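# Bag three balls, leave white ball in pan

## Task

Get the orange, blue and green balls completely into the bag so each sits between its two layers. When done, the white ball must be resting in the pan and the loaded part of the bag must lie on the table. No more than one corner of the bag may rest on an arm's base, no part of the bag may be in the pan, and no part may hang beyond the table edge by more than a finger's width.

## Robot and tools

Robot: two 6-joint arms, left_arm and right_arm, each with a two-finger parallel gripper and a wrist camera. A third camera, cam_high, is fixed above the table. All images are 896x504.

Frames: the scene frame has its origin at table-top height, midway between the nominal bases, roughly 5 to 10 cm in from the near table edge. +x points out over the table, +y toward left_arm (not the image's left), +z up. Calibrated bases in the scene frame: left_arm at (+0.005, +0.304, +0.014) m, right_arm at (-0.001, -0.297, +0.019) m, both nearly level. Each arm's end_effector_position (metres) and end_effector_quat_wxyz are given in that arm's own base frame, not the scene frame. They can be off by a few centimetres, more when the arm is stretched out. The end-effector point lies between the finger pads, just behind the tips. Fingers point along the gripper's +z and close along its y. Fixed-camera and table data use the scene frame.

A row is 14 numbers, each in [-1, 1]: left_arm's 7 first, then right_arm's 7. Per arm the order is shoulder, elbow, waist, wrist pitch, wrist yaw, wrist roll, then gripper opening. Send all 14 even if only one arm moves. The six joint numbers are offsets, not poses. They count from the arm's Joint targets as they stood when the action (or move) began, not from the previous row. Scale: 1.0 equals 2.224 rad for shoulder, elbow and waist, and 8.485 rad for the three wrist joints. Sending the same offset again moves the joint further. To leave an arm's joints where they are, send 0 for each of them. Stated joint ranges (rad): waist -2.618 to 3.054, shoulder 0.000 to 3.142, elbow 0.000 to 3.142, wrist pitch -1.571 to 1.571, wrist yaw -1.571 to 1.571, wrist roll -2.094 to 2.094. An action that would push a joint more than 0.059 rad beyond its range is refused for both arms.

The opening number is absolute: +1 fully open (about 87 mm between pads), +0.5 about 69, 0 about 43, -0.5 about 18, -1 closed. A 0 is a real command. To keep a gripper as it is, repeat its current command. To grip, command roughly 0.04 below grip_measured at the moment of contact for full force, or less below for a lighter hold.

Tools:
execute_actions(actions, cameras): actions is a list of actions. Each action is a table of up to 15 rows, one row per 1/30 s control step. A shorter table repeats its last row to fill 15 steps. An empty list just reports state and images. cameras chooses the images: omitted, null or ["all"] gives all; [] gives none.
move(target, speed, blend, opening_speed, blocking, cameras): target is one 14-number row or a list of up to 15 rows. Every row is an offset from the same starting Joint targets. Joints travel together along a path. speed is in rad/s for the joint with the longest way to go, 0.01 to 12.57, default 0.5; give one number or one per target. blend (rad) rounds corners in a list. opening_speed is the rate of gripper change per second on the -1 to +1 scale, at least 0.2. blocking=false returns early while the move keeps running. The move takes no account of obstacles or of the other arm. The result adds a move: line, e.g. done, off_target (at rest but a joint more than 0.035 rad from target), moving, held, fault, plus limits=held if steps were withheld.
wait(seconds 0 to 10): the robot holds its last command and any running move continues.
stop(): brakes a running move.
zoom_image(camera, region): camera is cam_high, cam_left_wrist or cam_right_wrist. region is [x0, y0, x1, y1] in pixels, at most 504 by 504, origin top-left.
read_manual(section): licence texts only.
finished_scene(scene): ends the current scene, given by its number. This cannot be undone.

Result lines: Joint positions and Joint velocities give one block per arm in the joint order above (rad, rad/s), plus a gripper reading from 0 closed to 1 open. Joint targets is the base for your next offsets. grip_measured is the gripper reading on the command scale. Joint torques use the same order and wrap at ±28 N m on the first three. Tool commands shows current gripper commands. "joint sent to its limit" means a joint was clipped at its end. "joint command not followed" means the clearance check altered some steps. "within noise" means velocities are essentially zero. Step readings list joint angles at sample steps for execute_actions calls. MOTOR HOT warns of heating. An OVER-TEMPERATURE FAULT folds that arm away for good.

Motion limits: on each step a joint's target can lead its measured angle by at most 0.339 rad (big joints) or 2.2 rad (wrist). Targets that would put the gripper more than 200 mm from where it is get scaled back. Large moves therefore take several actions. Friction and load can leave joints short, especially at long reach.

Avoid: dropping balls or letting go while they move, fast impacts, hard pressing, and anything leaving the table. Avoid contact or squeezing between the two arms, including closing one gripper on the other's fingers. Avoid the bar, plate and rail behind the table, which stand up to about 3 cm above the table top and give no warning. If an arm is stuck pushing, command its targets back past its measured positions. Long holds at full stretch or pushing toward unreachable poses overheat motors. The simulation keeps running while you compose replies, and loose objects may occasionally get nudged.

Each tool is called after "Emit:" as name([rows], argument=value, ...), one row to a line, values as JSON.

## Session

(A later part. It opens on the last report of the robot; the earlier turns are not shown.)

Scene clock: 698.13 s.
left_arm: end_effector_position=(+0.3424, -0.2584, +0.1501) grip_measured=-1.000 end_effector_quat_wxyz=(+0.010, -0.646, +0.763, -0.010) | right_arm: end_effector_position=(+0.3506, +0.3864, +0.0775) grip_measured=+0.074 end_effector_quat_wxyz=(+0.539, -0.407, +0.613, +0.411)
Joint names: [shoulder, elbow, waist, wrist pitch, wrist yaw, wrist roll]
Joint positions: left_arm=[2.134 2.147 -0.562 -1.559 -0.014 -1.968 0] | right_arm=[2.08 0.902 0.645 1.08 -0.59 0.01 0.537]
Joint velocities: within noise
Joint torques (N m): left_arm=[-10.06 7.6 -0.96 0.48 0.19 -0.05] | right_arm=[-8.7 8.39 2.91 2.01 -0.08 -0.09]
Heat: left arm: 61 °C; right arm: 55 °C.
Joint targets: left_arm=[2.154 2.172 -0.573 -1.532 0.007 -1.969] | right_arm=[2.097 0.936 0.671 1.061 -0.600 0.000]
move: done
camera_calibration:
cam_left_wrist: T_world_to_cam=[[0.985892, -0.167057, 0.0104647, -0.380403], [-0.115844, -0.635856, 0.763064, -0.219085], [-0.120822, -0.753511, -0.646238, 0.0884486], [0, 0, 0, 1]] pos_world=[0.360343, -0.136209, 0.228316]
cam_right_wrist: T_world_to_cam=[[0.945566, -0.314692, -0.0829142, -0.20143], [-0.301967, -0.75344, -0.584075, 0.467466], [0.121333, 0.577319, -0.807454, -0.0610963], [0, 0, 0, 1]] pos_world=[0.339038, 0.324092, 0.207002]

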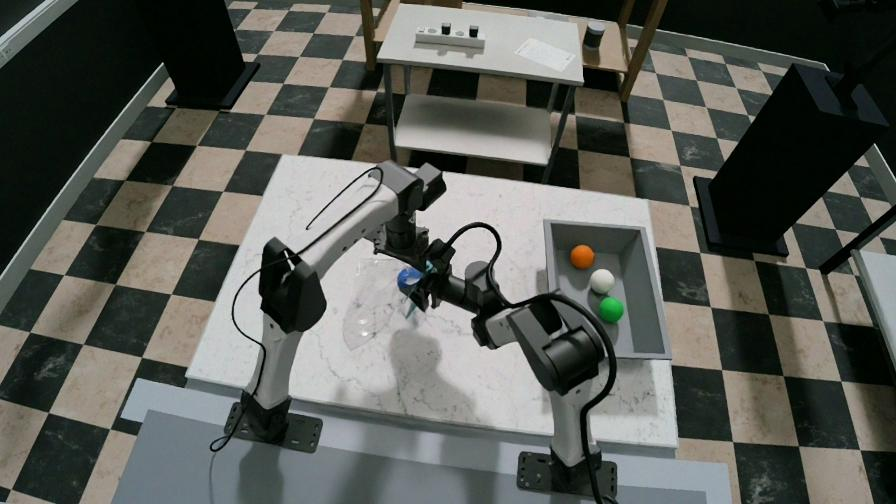

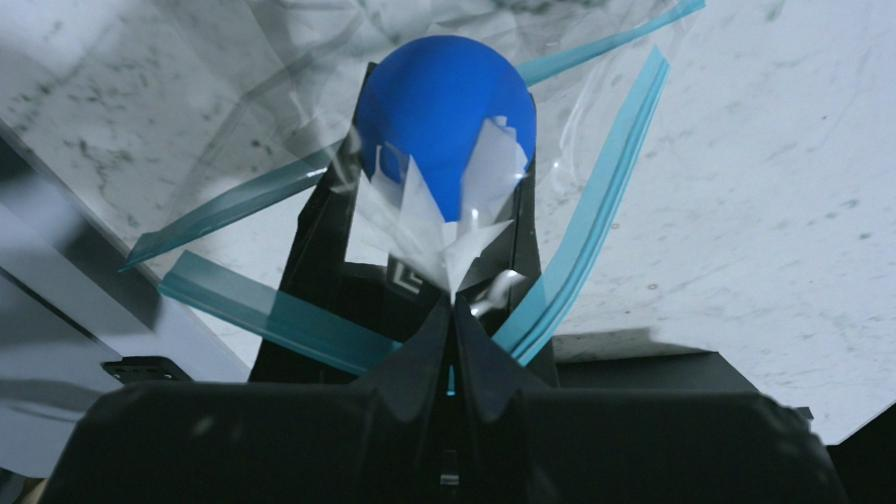

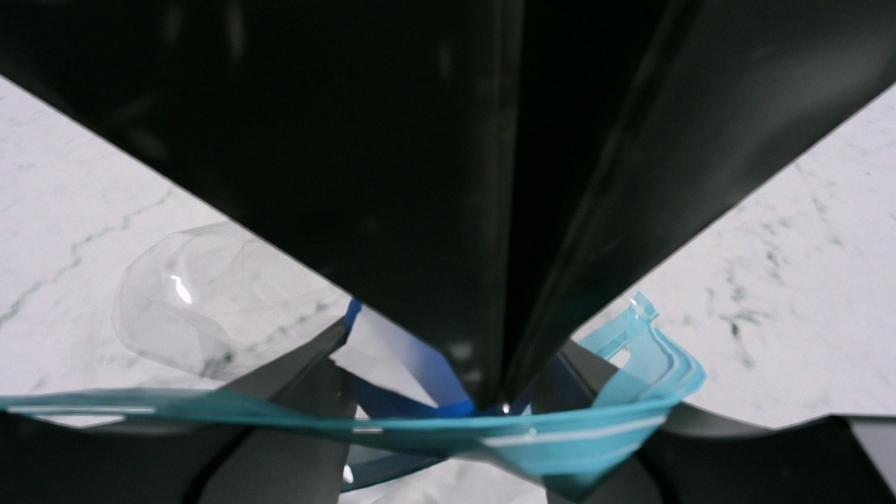

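Emit:
move([
  [0,0,0,0,0,0,-1,0.046,-0.0025,0,0.0127,0,0,0.02],
  [0,0,0,0,0,0,-1,0.083,0.029,0.0205,0.0141,0,0,0.02],
  [0,0,0,0,0,0,-1,0.1035,0.0313,0.0205,0.0189,0,0,0.02],
], speed=0.12)

Scene clock: 707.17 s.
left_arm: end_effector_position=(+0.3449, -0.2406, +0.1397) grip_measured=-1.000 end_effector_quat_wxyz=(+0.032, -0.647, +0.761, +0.025) | right_arm: end_effector_position=(+0.3633, +0.4135, +0.0663) grip_measured=+0.074 end_effector_quat_wxyz=(+0.583, -0.404, +0.563, +0.424)
Joint names: [shoulder, elbow, waist, wrist pitch, wrist yaw, wrist roll]
Joint positions: left_arm=[2.154 2.147 -0.55 -1.59 -0.076 -1.959 0] | right_arm=[2.278 1.001 0.673 1.326 -0.578 0.033 0.537]
Joint velocities: within noise
Joint torques (N m): left_arm=[-11.97 7.51 -2.14 0.7 0.87 -0.17] | right_arm=[-6.86 5.48 4.31 0.86 -0.13 -0.33]
Heat: left arm: 61 °C; right arm: 56 °C.
Joint targets: left_arm=[2.154 2.172 -0.573 -1.533 0.007 -1.969] | right_arm=[2.327 1.006 0.716 1.221 -0.600 0.000]
move: off_target (left_arm, right_arm); left_arm: the wrist yaw is farthest, 0.083 rad from its target; right_arm: the wrist pitch is farthest, 0.105 rad from its target
camera_calibration:
cam_left_wrist: T_world_to_cam=[[0.986552, -0.162872, -0.0136713, -0.375649], [-0.10501, -0.695715, 0.7106, -0.210387], [-0.125249, -0.699609, -0.703463, 0.117887], [0, 0, 0, 1]] pos_world=[0.36327, -0.125077, 0.227294]
cam_right_wrist: T_world_to_cam=[[0.955308, -0.29473, -0.0228156, -0.221749], [-0.230872, -0.695665, -0.680256, 0.441804], [0.18462, 0.655122, -0.732619, -0.147498], [0, 0, 0, 1]] pos_world=[0.34107, 0.338621, 0.18742]

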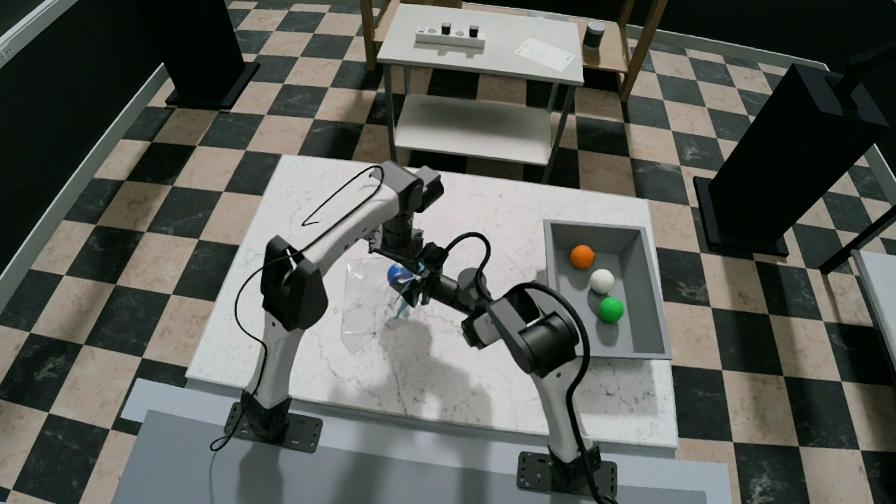

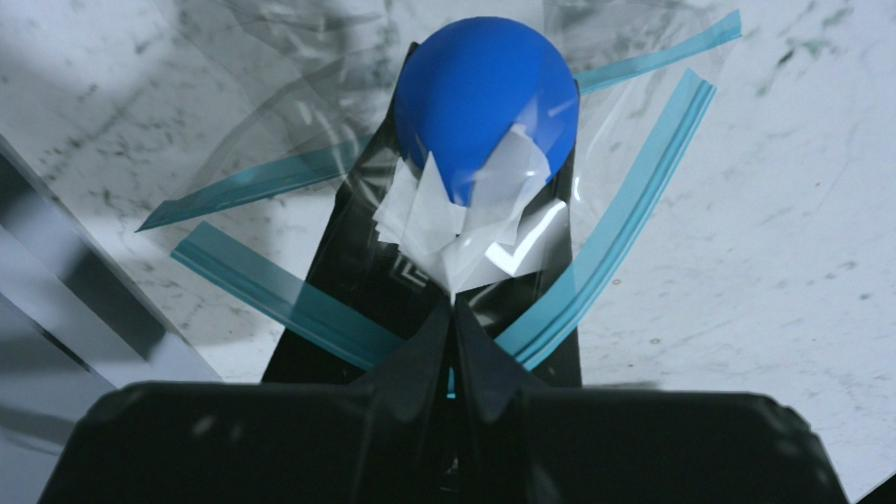

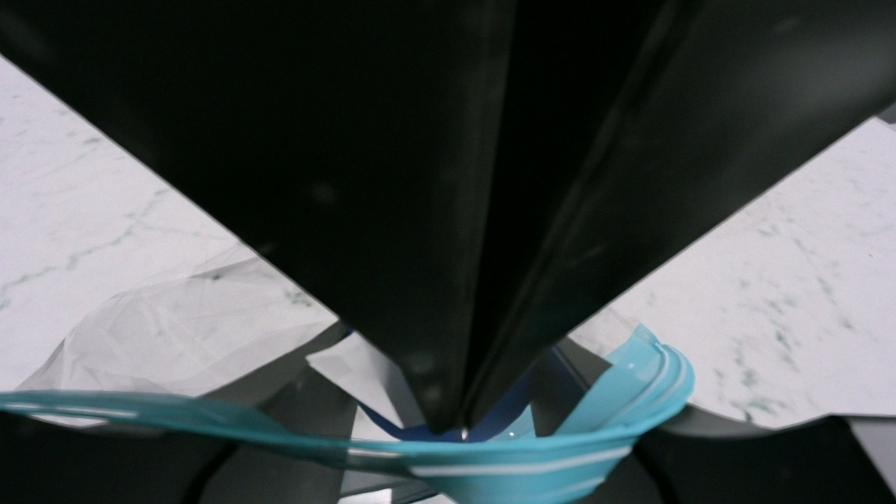

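Emit:
move([
  [0,0,0,0,0,0,-1,-0.0112,-0.0288,-0.0279,0.0047,0,0,0.02],
], speed=0.12)

Scene clock: 713.67 s.
left_arm: end_effector_position=(+0.3460, -0.2503, +0.1412) grip_measured=-1.000 end_effector_quat_wxyz=(+0.024, -0.645, +0.764, +0.009) | right_arm: end_effector_position=(+0.3586, +0.3989, +0.0420) grip_measured=+0.074 end_effector_quat_wxyz=(+0.563, -0.406, +0.588, +0.415)
Joint names: [shoulder, elbow, waist, wrist pitch, wrist yaw, wrist roll]
Joint positions: left_arm=[2.154 2.149 -0.557 -1.567 -0.051 -1.959 0] | right_arm=[2.284 0.95 0.656 1.308 -0.583 0.017 0.537]
Joint velocities: within noise
Joint torques (N m): left_arm=[-12.04 7.42 -1.43 0.5 0.59 -0.17] | right_arm=[-9.36 4.11 0.72 1.64 -0.11 -0.15]
Heat: left arm: 64 °C; right arm: 55 °C.
Joint targets: left_arm=[2.154 2.172 -0.574 -1.533 0.008 -1.969] | right_arm=[2.303 0.942 0.654 1.261 -0.600 0.000]
move: off_target (left_arm, right_arm); left_arm: the wrist yaw is farthest, 0.058 rad from its target; right_arm: the wrist pitch is farthest, 0.048 rad from its target
camera_calibration:
cam_left_wrist: T_world_to_cam=[[0.985337, -0.170617, 0.000153285, -0.381762], [-0.1161, -0.669838, 0.733374, -0.210941], [-0.125023, -0.722639, -0.679825, 0.103058], [0, 0, 0, 1]] pos_world=[0.364558, -0.131957, 0.224819]
cam_right_wrist: T_world_to_cam=[[0.950297, -0.307614, -0.0480447, -0.21409], [-0.267157, -0.726421, -0.633198, 0.437255], [0.15988, 0.614562, -0.772497, -0.128123], [0, 0, 0, 1]] pos_world=[0.34075, 0.330514, 0.167609]

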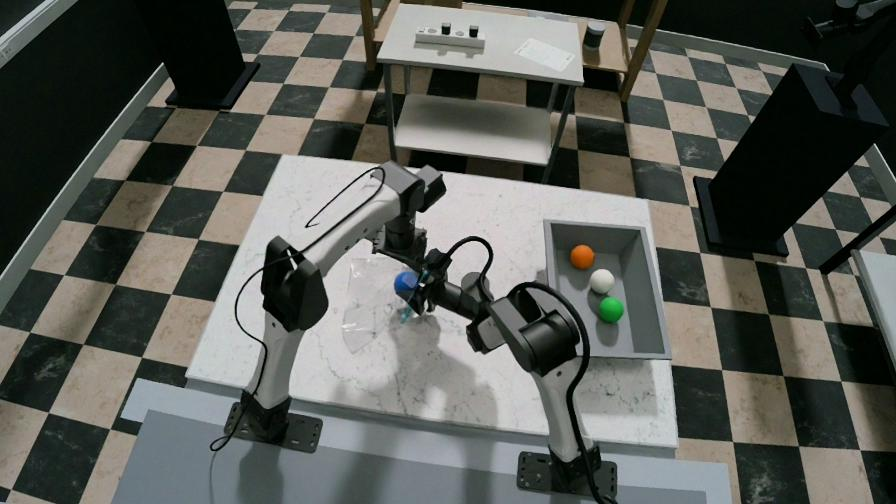

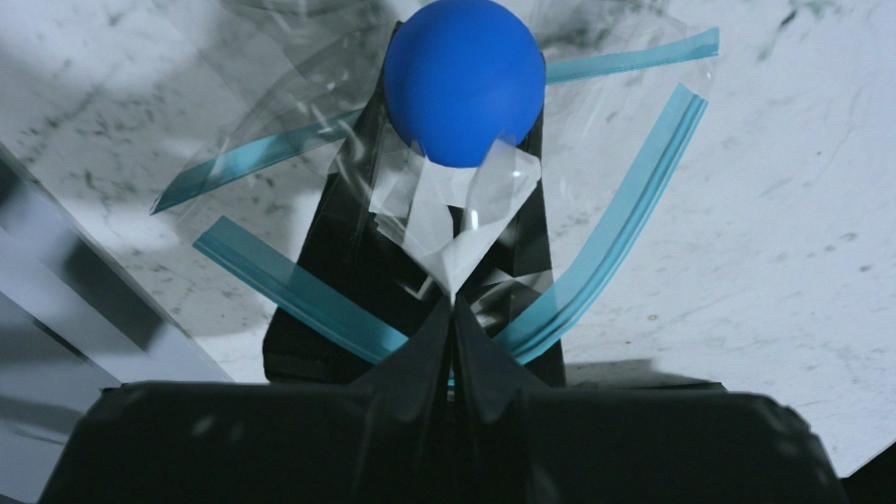

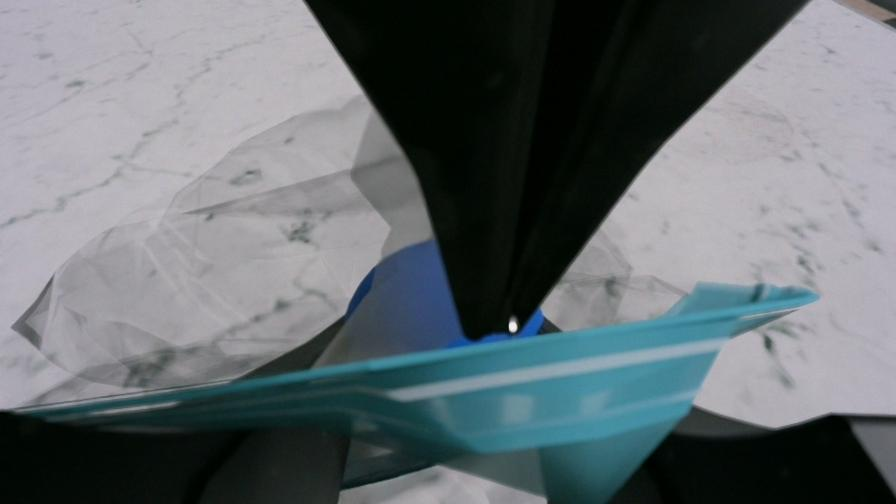

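Emit:
move([
  [0,0,0,0,0,0,-1,0.009,-0.008,-0.004,-0.009,0,0,0.02],
  [0,0,0,0,0,0,-1,0.009,-0.008,-0.004,-0.009,0,0,0.35],
], speed=0.12, opening_speed=0.3)

Scene clock: 718.00 s.
left_arm: end_effector_position=(+0.3478, -0.2518, +0.1414) grip_measured=-1.000 end_effector_quat_wxyz=(+0.025, -0.645, +0.764, +0.004) | right_arm: end_effector_position=(+0.3508, +0.3910, +0.0105) grip_measured=+0.350 end_effector_quat_wxyz=(+0.523, -0.409, +0.625, +0.411)
Joint names: [shoulder, elbow, waist, wrist pitch, wrist yaw, wrist roll]
Joint positions: left_arm=[2.154 2.149 -0.557 -1.558 -0.049 -1.959 0] | right_arm=[2.302 0.933 0.652 1.231 -0.588 0.009 0.675]
Joint velocities: within noise
Joint torques (N m): left_arm=[-12.07 7.46 -1.44 0.42 0.56 -0.17] | right_arm=[-9.2 3.88 0.36 1.69 -0.1 -0.09]
Heat: left arm: 65 °C; right arm: 55 °C.
Joint targets: left_arm=[2.154 2.172 -0.574 -1.533 0.008 -1.969] | right_arm=[2.322 0.924 0.645 1.185 -0.600 0.000]
move: off_target (left_arm, right_arm); target 2's new numbers were sent with right_arm's wrist pitch 0.046 rad from that target; left_arm: the wrist yaw is farthest, 0.057 rad from its target; right_arm: the wrist pitch is farthest, 0.046 rad from its target
camera_calibration:
cam_left_wrist: T_world_to_cam=[[0.98531, -0.170596, 0.00788076, -0.384793], [-0.121048, -0.665093, 0.736884, -0.209435], [-0.120468, -0.727013, -0.675973, 0.0991757], [0, 0, 0, 1]] pos_world=[0.365736, -0.132836, 0.224402]
cam_right_wrist: T_world_to_cam=[[0.944562, -0.311152, -0.104823, -0.206641], [-0.31507, -0.769144, -0.556011, 0.442301], [0.0923802, 0.558214, -0.824538, -0.100014], [0, 0, 0, 1]] pos_world=[0.343781, 0.331726, 0.141798]

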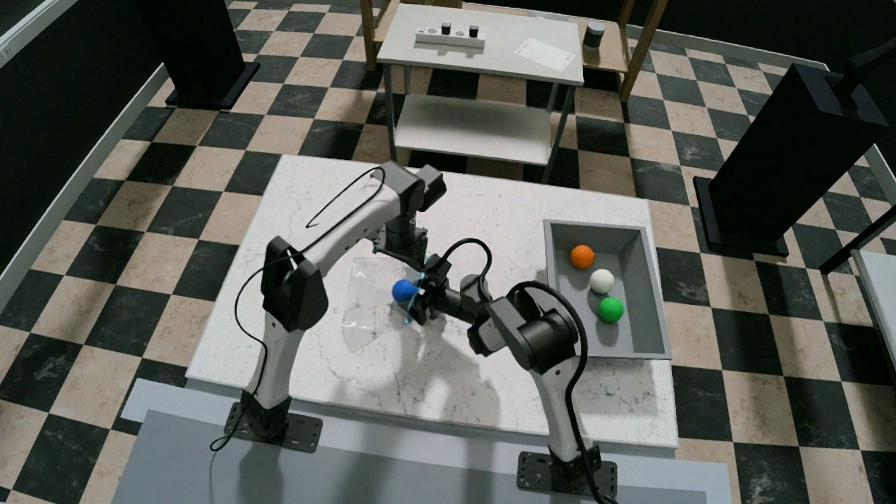

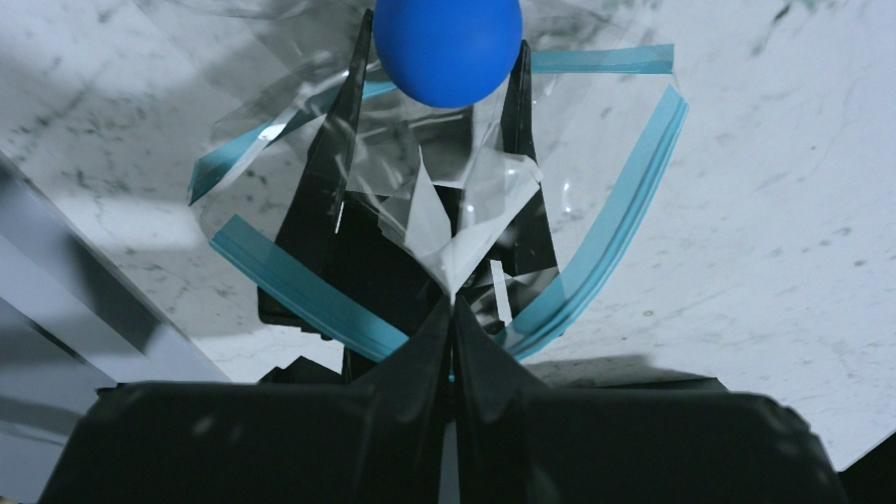

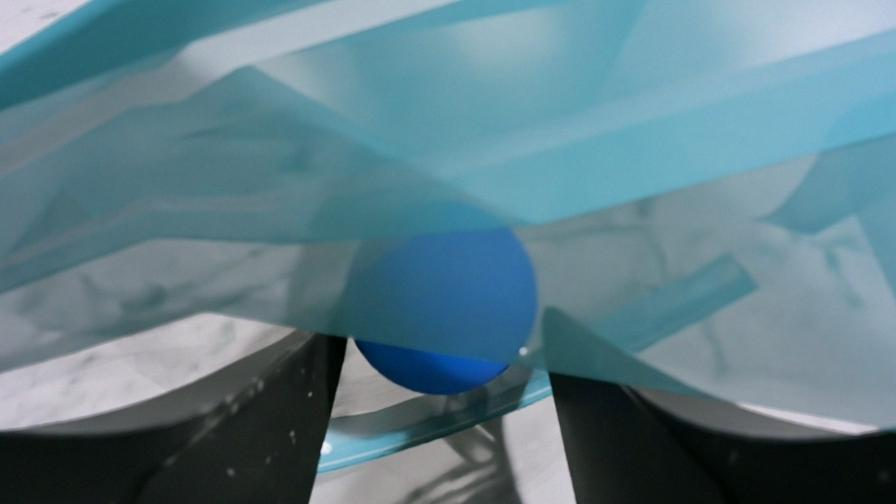

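Emit:
move([
  [0,0,0,0,0,0,-1,-0.042,-0.0834,-0.0198,0.0183,0,0,0.35],
  [0,0,0,0,0,0,-1,-0.042,-0.0834,-0.0198,0.0183,0,0,-0.1],
  [0,0,0,0,0,0,-1,0.002,0.012,0.008,0.002,0,0,-0.1],
], speed=[0.15,0.2,0.3], opening_speed=0.7)

Emit:
move(target=[0,0,0,0,0,0,-1,-0.044,-0.0954,-0.0278,0.0163,0,0,-0.1], speed=0.2)

Scene clock: 727.83 s.
left_arm: end_effector_position=(+0.3498, -0.2556, +0.1419) grip_measured=-1.000 end_effector_quat_wxyz=(+0.022, -0.645, +0.764, -0.004) | right_arm: end_effector_position=(+0.3480, +0.3904, +0.0097) grip_measured=-0.100 end_effector_quat_wxyz=(+0.526, -0.413, +0.620, +0.411)
Joint names: [shoulder, elbow, waist, wrist pitch, wrist yaw, wrist roll]
Joint positions: left_arm=[2.154 2.149 -0.558 -1.543 -0.04 -1.961 0] | right_arm=[2.305 0.922 0.654 1.25 -0.593 0.001 0.45]
Joint velocities: within noise
Joint torques (N m): left_arm=[-12.07 7.47 -1.31 0.29 0.46 -0.14] | right_arm=[-9.03 6.93 1.62 1.65 -0.05 0]
Heat: left arm: 68 °C; right arm: 55 °C.
Joint targets: left_arm=[2.154 2.172 -0.573 -1.533 0.008 -1.969] | right_arm=[2.327 0.951 0.663 1.202 -0.600 0.000]
move: off_target (left_arm, right_arm); left_arm: the wrist yaw is farthest, 0.048 rad from its target; right_arm: the wrist pitch is farthest, 0.048 rad from its target
camera_calibration:
cam_left_wrist: T_world_to_cam=[[0.98538, -0.169433, 0.017837, -0.388547], [-0.125876, -0.653484, 0.7464, -0.208778], [-0.114809, -0.737733, -0.665258, 0.0907934], [0, 0, 0, 1]] pos_world=[0.36701, -0.135285, 0.223164]
cam_right_wrist: T_world_to_cam=[[0.947971, -0.304088, -0.0942394, -0.208285], [-0.302928, -0.770567, -0.560768, 0.436841], [0.0979051, 0.56014, -0.822592, -0.102902], [0, 0, 0, 1]] pos_world=[0.339854, 0.330918, 0.140691]

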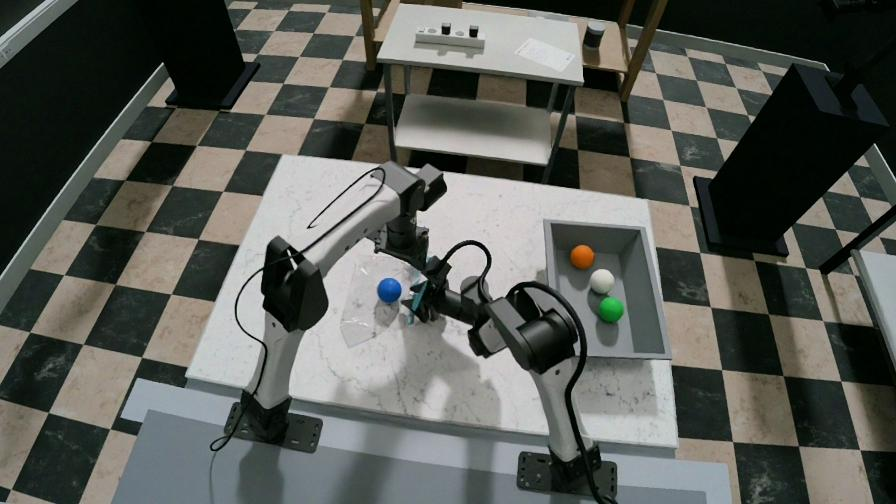

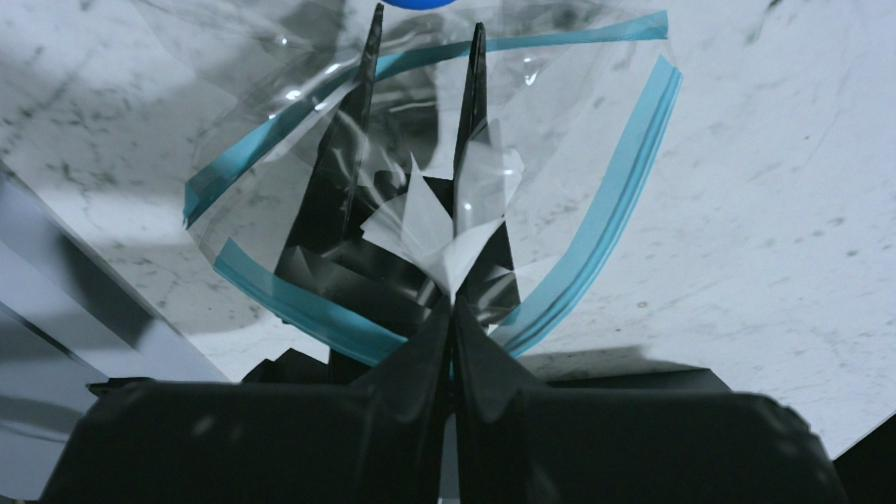

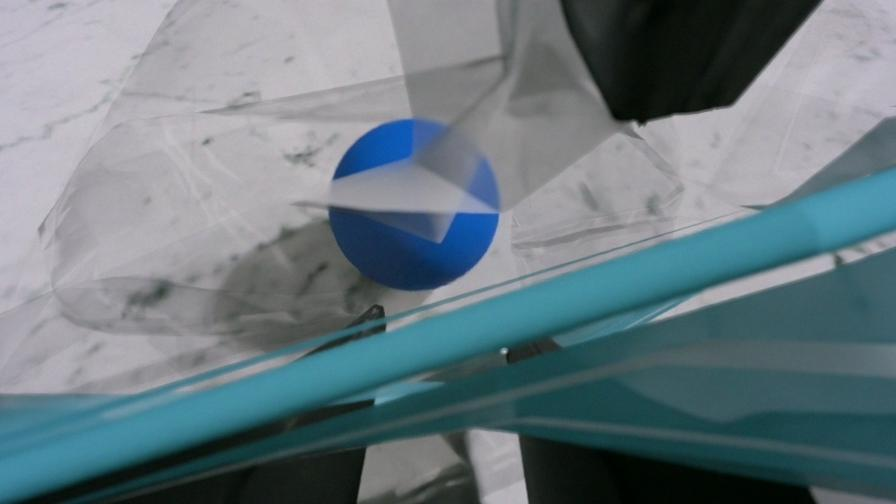

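Scene clock: 729.27 s.
left_arm: end_effector_position=(+0.3440, -0.2640, +0.1431) grip_measured=-1.000 end_effector_quat_wxyz=(+0.007, -0.641, +0.767, -0.009) | right_arm: end_effector_position=(+0.3294, +0.3518, -0.0026) grip_measured=-0.100 end_effector_quat_wxyz=(+0.519, -0.400, +0.642, +0.399)
Joint names: [shoulder, elbow, waist, wrist pitch, wrist yaw, wrist roll]
Joint positions: left_arm=[2.154 2.149 -0.569 -1.543 -0.007 -1.961 0] | right_arm=[2.26 0.751 0.613 1.336 -0.593 0.001 0.45]
Joint velocities: within noise
Joint torques (N m): left_arm=[-12.08 7.47 -0.38 0.29 0.09 -0.15] | right_arm=[-12.7 2.86 -0.02 2.3 -0.06 0]
Heat: left arm: 68 °C; right arm: 56 °C.
Joint targets: left_arm=[2.154 2.172 -0.573 -1.533 0.008 -1.969] | right_arm=[2.229 0.739 0.601 1.340 -0.600 -0.001]
move: done
camera_calibration:
cam_left_wrist: T_world_to_cam=[[0.98366, -0.179949, 0.00552328, -0.384777], [-0.119804, -0.631368, 0.766173, -0.21494], [-0.134385, -0.754316, -0.64261, 0.0837258], [0, 0, 0, 1]] pos_world=[0.363991, -0.141791, 0.220609]
cam_right_wrist: T_world_to_cam=[[0.931272, -0.34498, -0.117136, -0.183747], [-0.352265, -0.770597, -0.531122, 0.410946], [0.0929622, 0.535882, -0.83916, -0.0793095], [0, 0, 0, 1]] pos_world=[0.323253, 0.295785, 0.130186]

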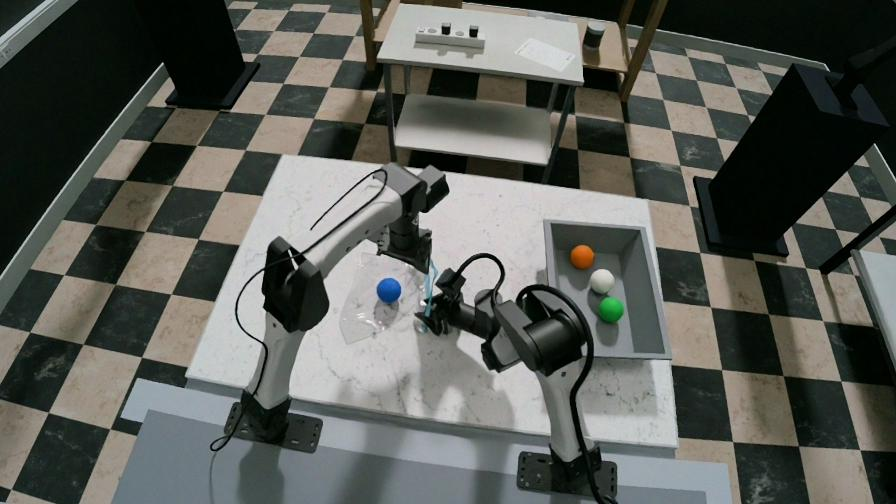

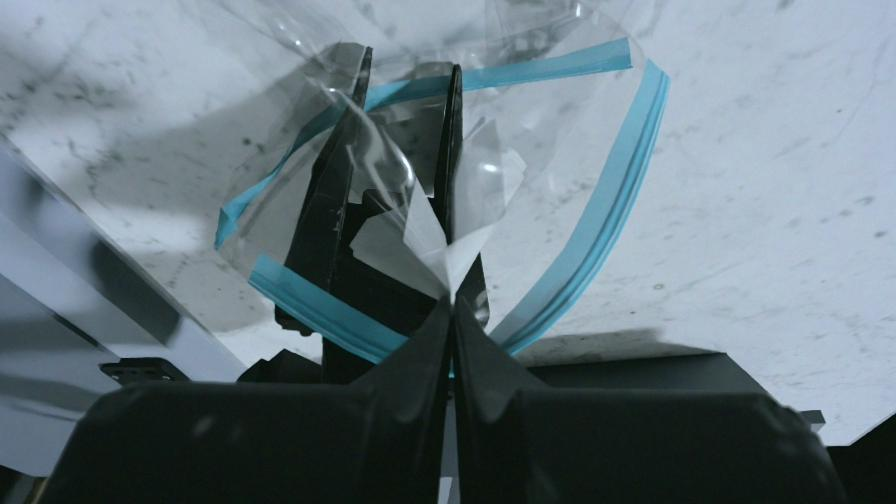

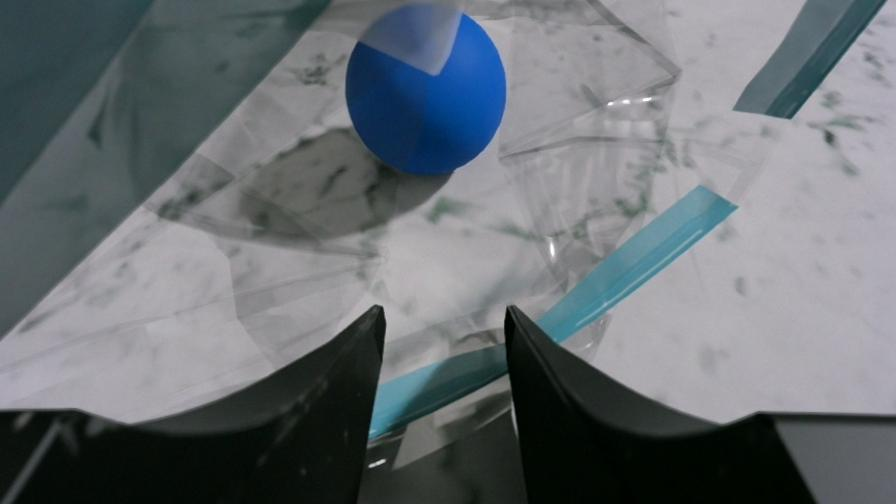

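Emit:
move([
  [-0.008,0,0,0,0,0,-1,-0.1277,-0.1587,-0.0378,0.0022,0.0118,0,-0.1],
  [-0.008,0,0,0,0,0,-1,-0.499,-0.103,-0.06,-0.1274,0.0247,-0.0153,-0.1],
], speed=[0.25,0.6])

Scene clock: 742.07 s.
left_arm: end_effector_position=(+0.3439, -0.2642, +0.1431) grip_measured=-1.000 end_effector_quat_wxyz=(+0.006, -0.641, +0.767, -0.009) | right_arm: end_effector_position=(+0.2758, +0.2159, +0.1273) grip_measured=-0.100 end_effector_quat_wxyz=(+0.513, -0.347, +0.739, +0.263)
Joint names: [shoulder, elbow, waist, wrist pitch, wrist yaw, wrist roll]
Joint positions: left_arm=[2.154 2.149 -0.569 -1.543 -0.006 -1.961 0] | right_arm=[1.128 0.481 0.477 0.274 -0.408 -0.121 0.45]
Joint velocities: within noise
Joint torques (N m): left_arm=[-13.79 7.45 -0.35 0.29 0.09 -0.15] | right_arm=[-3.71 9.78 0.16 2.13 0.16 -0.08]
Heat: left arm: 71 °C; right arm: 59 °C.
Joint targets: left_arm=[2.136 2.172 -0.573 -1.533 0.008 -1.969] | right_arm=[1.119 0.510 0.468 0.259 -0.391 -0.130]
move: done
camera_calibration:
cam_left_wrist: T_world_to_cam=[[0.983654, -0.179995, 0.00513542, -0.384617], [-0.1194, -0.630632, 0.766842, -0.215201], [-0.134789, -0.75492, -0.641815, 0.0835241], [0, 0, 0, 1]] pos_world=[0.363893, -0.141888, 0.220607]
cam_right_wrist: T_world_to_cam=[[0.790515, -0.610045, -0.0541371, -0.0774388], [-0.585795, -0.727369, -0.357462, 0.3893], [0.17869, 0.314293, -0.932357, 0.143559], [0, 0, 0, 1]] pos_world=[0.263614, 0.190804, 0.268816]

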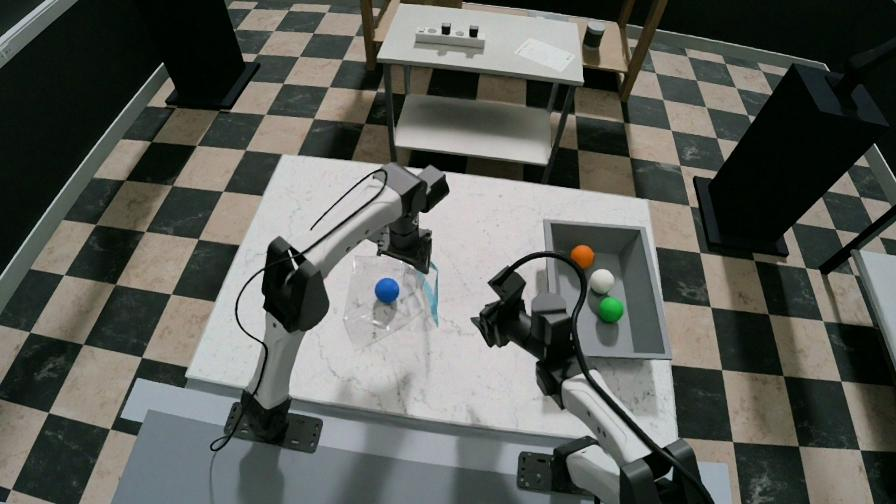

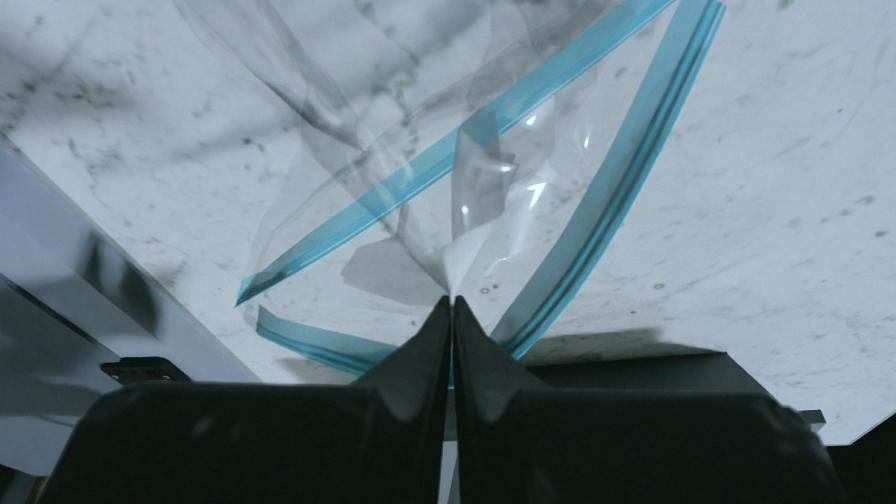

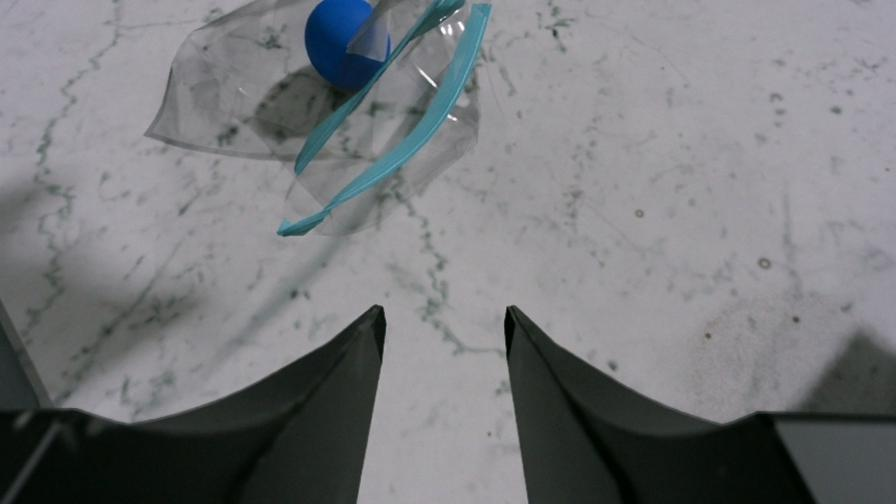

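Emit:
move(target=[0.0157,0,0,0,0,0,-1,0.3898,0.6718,-0.3058,-0.2014,0.0461,-0.0094,0.6], speed=0.8)

Scene clock: 758.40 s.
left_arm: end_effector_position=(+0.3440, -0.2642, +0.1431) grip_measured=-1.000 end_effector_quat_wxyz=(+0.006, -0.641, +0.767, -0.010) | right_arm: end_effector_position=(+0.3511, -0.0802, +0.1664) grip_measured=+0.600 end_effector_quat_wxyz=(+0.069, +0.004, +0.998, -0.007)
Joint names: [shoulder, elbow, waist, wrist pitch, wrist yaw, wrist roll]
Joint positions: left_arm=[2.154 2.149 -0.569 -1.543 -0.006 -1.961 0] | right_arm=[1.967 1.975 -0.209 -1.442 -0.015 -0.2 0.8]
Joint velocities: within noise
Joint torques (N m): left_arm=[-10.47 7.47 -0.36 0.29 0.09 -0.13] | right_arm=[-8.43 8.85 0.57 0.67 0.19 -0.07]
Heat: left arm: 75 °C; right arm: 53 °C. Fold the left arm in close to its base, or ease its load, before you think long.
Joint targets: left_arm=[2.171 2.172 -0.573 -1.532 0.008 -1.969] | right_arm=[1.986 2.004 -0.213 -1.450 0.000 -0.210]
MOTOR HOT: the shoulder of the left arm reports 75 °C; the controller's stop level is 90 °C. To cool a motor, set the load down, stop pushing, or move to a pose that needs little force.
move: done
camera_calibration:
cam_left_wrist: T_world_to_cam=[[0.983658, -0.179962, 0.00546282, -0.384783], [-0.119602, -0.630456, 0.766955, -0.215038], [-0.134578, -0.755076, -0.641677, 0.0833442], [0, 0, 0, 1]] pos_world=[0.363992, -0.141887, 0.220507]
cam_right_wrist: T_world_to_cam=[[-0.0226059, -0.999707, -0.00868294, -0.0688981], [-0.747964, 0.0111493, 0.663645, 0.178292], [-0.663354, 0.0214969, -0.747997, 0.501049], [0, 0, 0, 1]] pos_world=[0.464171, -0.0816367, 0.255862]

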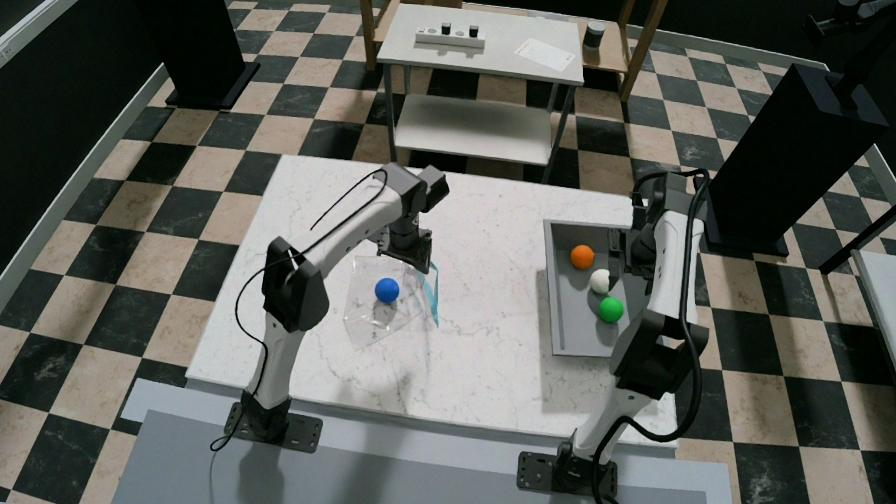

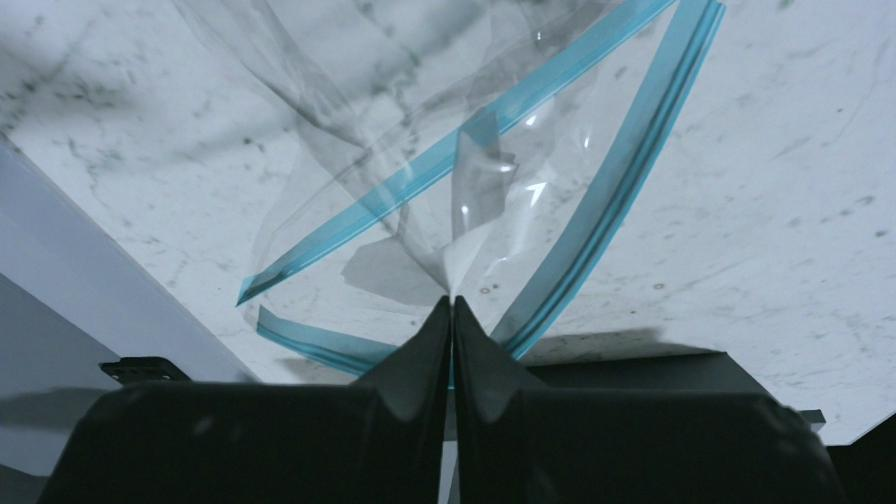

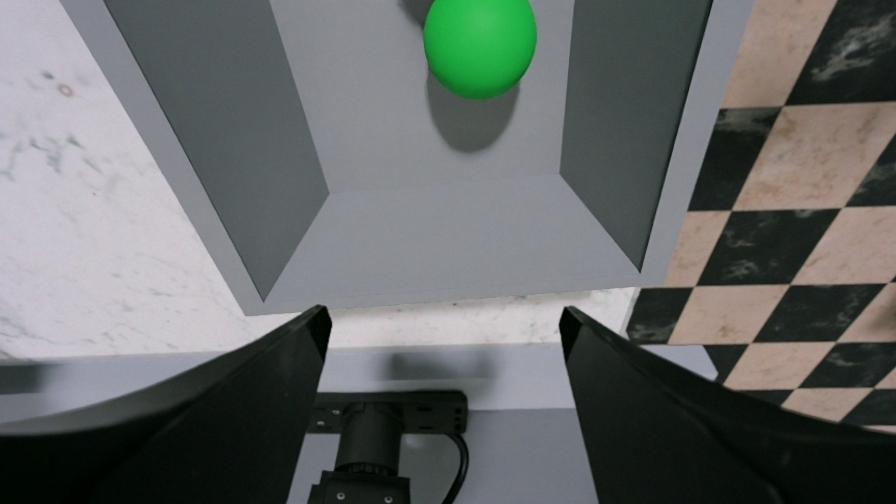

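Emit:
move([
  [0,0,0,0,0,0,-1,0.13,0.0225,-0.001,0.0118,0,0,0.6],
  [0,0,0,0,0,0,-1,0.143,-0.0705,-0.002,0.0396,0,0,0.6],
  [0,0,0,0,0,0,-1,0.143,-0.0705,-0.002,0.0396,0,0,0.02],
], speed=0.4, opening_speed=0.8)

Scene clock: 766.00 s.
left_arm: end_effector_position=(+0.3440, -0.2642, +0.1431) grip_measured=-1.000 end_effector_quat_wxyz=(+0.006, -0.641, +0.767, -0.010) | right_arm: end_effector_position=(+0.3923, -0.0890, +0.0144) grip_measured=+0.023 end_effector_quat_wxyz=(+0.005, +0.004, +1.000, +0.006)
Joint names: [shoulder, elbow, waist, wrist pitch, wrist yaw, wrist roll]
Joint positions: left_arm=[2.154 2.149 -0.569 -1.543 -0.006 -1.961 0] | right_arm=[2.289 1.857 -0.209 -1.133 -0.015 -0.201 0.511]
Joint velocities: within noise
Joint torques (N m): left_arm=[-10.45 7.46 -0.39 0.29 0.09 -0.14] | right_arm=[-11.48 5.5 0.28 0.66 0.18 -0.07]
Heat: left arm: 74 °C; right arm: 54 °C. Fold the left arm in close to its base, or ease its load, before you think long.
Joint targets: left_arm=[2.171 2.172 -0.573 -1.532 0.008 -1.969] | right_arm=[2.304 1.847 -0.217 -1.114 0.000 -0.210]
MOTOR HOT: still on. The shoulder of the left arm reports 74 °C.
move: done
camera_calibration:
cam_left_wrist: T_world_to_cam=[[0.983658, -0.179962, 0.00546282, -0.384783], [-0.119602, -0.630456, 0.766955, -0.215038], [-0.134578, -0.755076, -0.641677, 0.0833442], [0, 0, 0, 1]] pos_world=[0.363992, -0.141887, 0.220507]
cam_right_wrist: T_world_to_cam=[[-0.0249552, -0.999161, -0.0324693, -0.0766962], [-0.656821, -0.00809767, 0.754003, 0.271249], [-0.753634, 0.0401428, -0.656067, 0.450557], [0, 0, 0, 1]] pos_world=[0.515803, -0.092522, 0.0885827]

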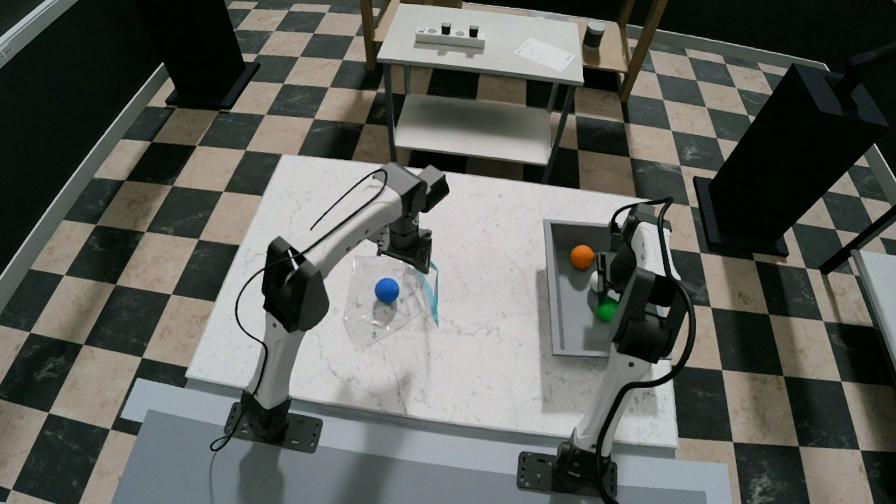

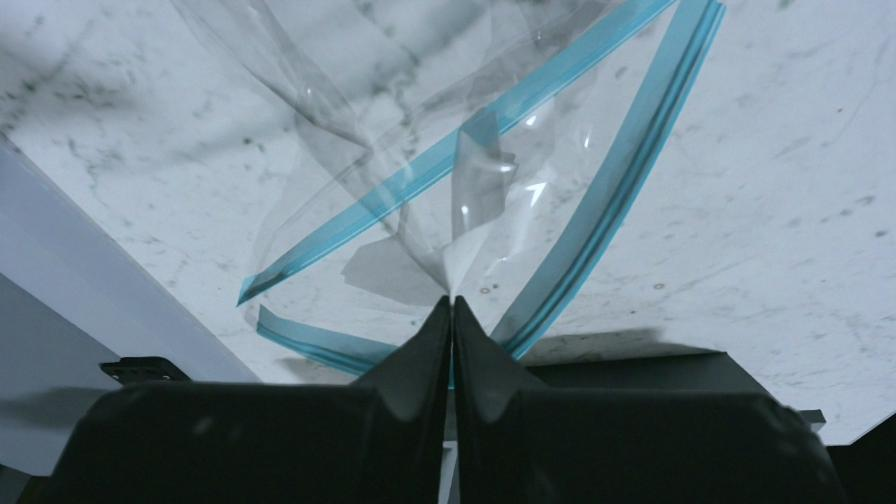

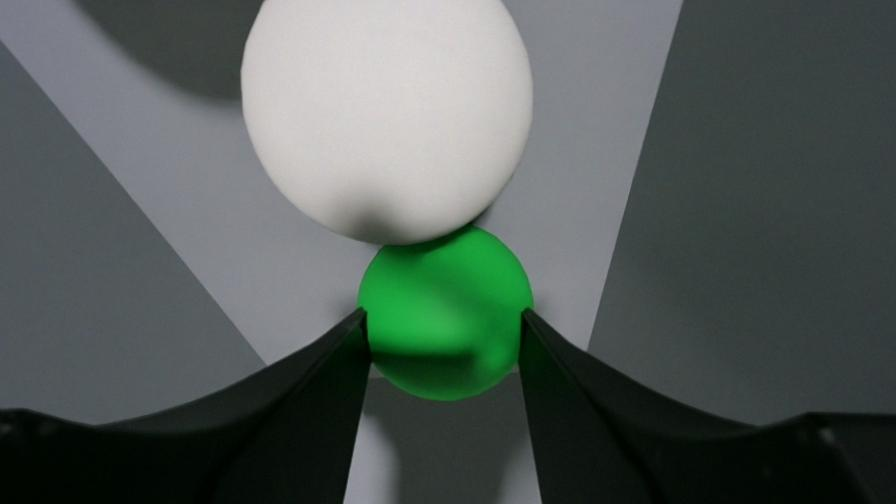

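Emit:
move([
  [0,0,0,0,0,0,-1,0,0,0,0,0,0,0.3],
  [0,0,0,0,0,0,-1,0,-0.027,0,0.0071,0,0,0.3],
  [0,0,0,0,0,0,-1,0,-0.027,0,0.0071,0,0,0.0],
], speed=0.3, opening_speed=0.8, cameras=["cam_right_wrist"])

Scene clock: 772.17 s.
left_arm: end_effector_position=(+0.3440, -0.2642, +0.1431) grip_measured=-1.000 end_effector_quat_wxyz=(+0.006, -0.641, +0.767, -0.010) | right_arm: end_effector_position=(+0.3898, -0.0886, +0.0001) grip_measured=+0.090 end_effector_quat_wxyz=(+0.006, +0.004, +1.000, +0.006)
Joint names: [shoulder, elbow, waist, wrist pitch, wrist yaw, wrist roll]
Joint positions: left_arm=[2.154 2.149 -0.569 -1.543 -0.006 -1.961 0] | right_arm=[2.289 1.799 -0.209 -1.072 -0.014 -0.201 0.545]
Joint velocities: within noise
Joint torques (N m): left_arm=[-10.43 7.47 -0.39 0.29 0.08 -0.15] | right_arm=[-11.43 5.26 0.28 0.68 0.18 -0.07]
Heat: left arm: 73 °C; right arm: 56 °C. Fold the left arm in close to its base, or ease its load, before you think long.
Joint targets: left_arm=[2.171 2.172 -0.573 -1.532 0.008 -1.969] | right_arm=[2.304 1.787 -0.217 -1.053 0.001 -0.210]
MOTOR HOT: still on. The shoulder of the left arm reports 73 °C.
move: done
camera_calibration:
cam_right_wrist: T_world_to_cam=[[-0.0245225, -0.999201, -0.031565, -0.0770116], [-0.658679, -0.00760265, 0.752385, 0.281154], [-0.752024, 0.0392416, -0.657966, 0.438552], [0, 0, 0, 1]] pos_world=[0.513104, -0.0920221, 0.0745855]
Images, in order (width x height): cam_right_wrist 896x504.

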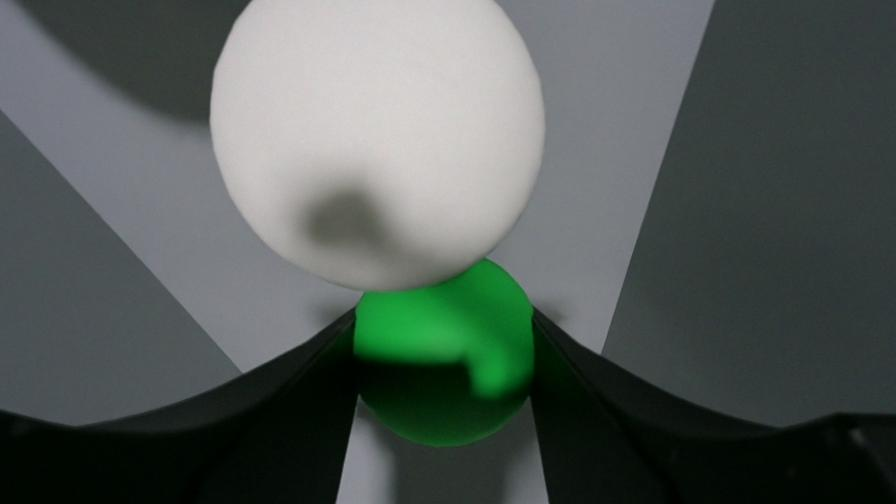

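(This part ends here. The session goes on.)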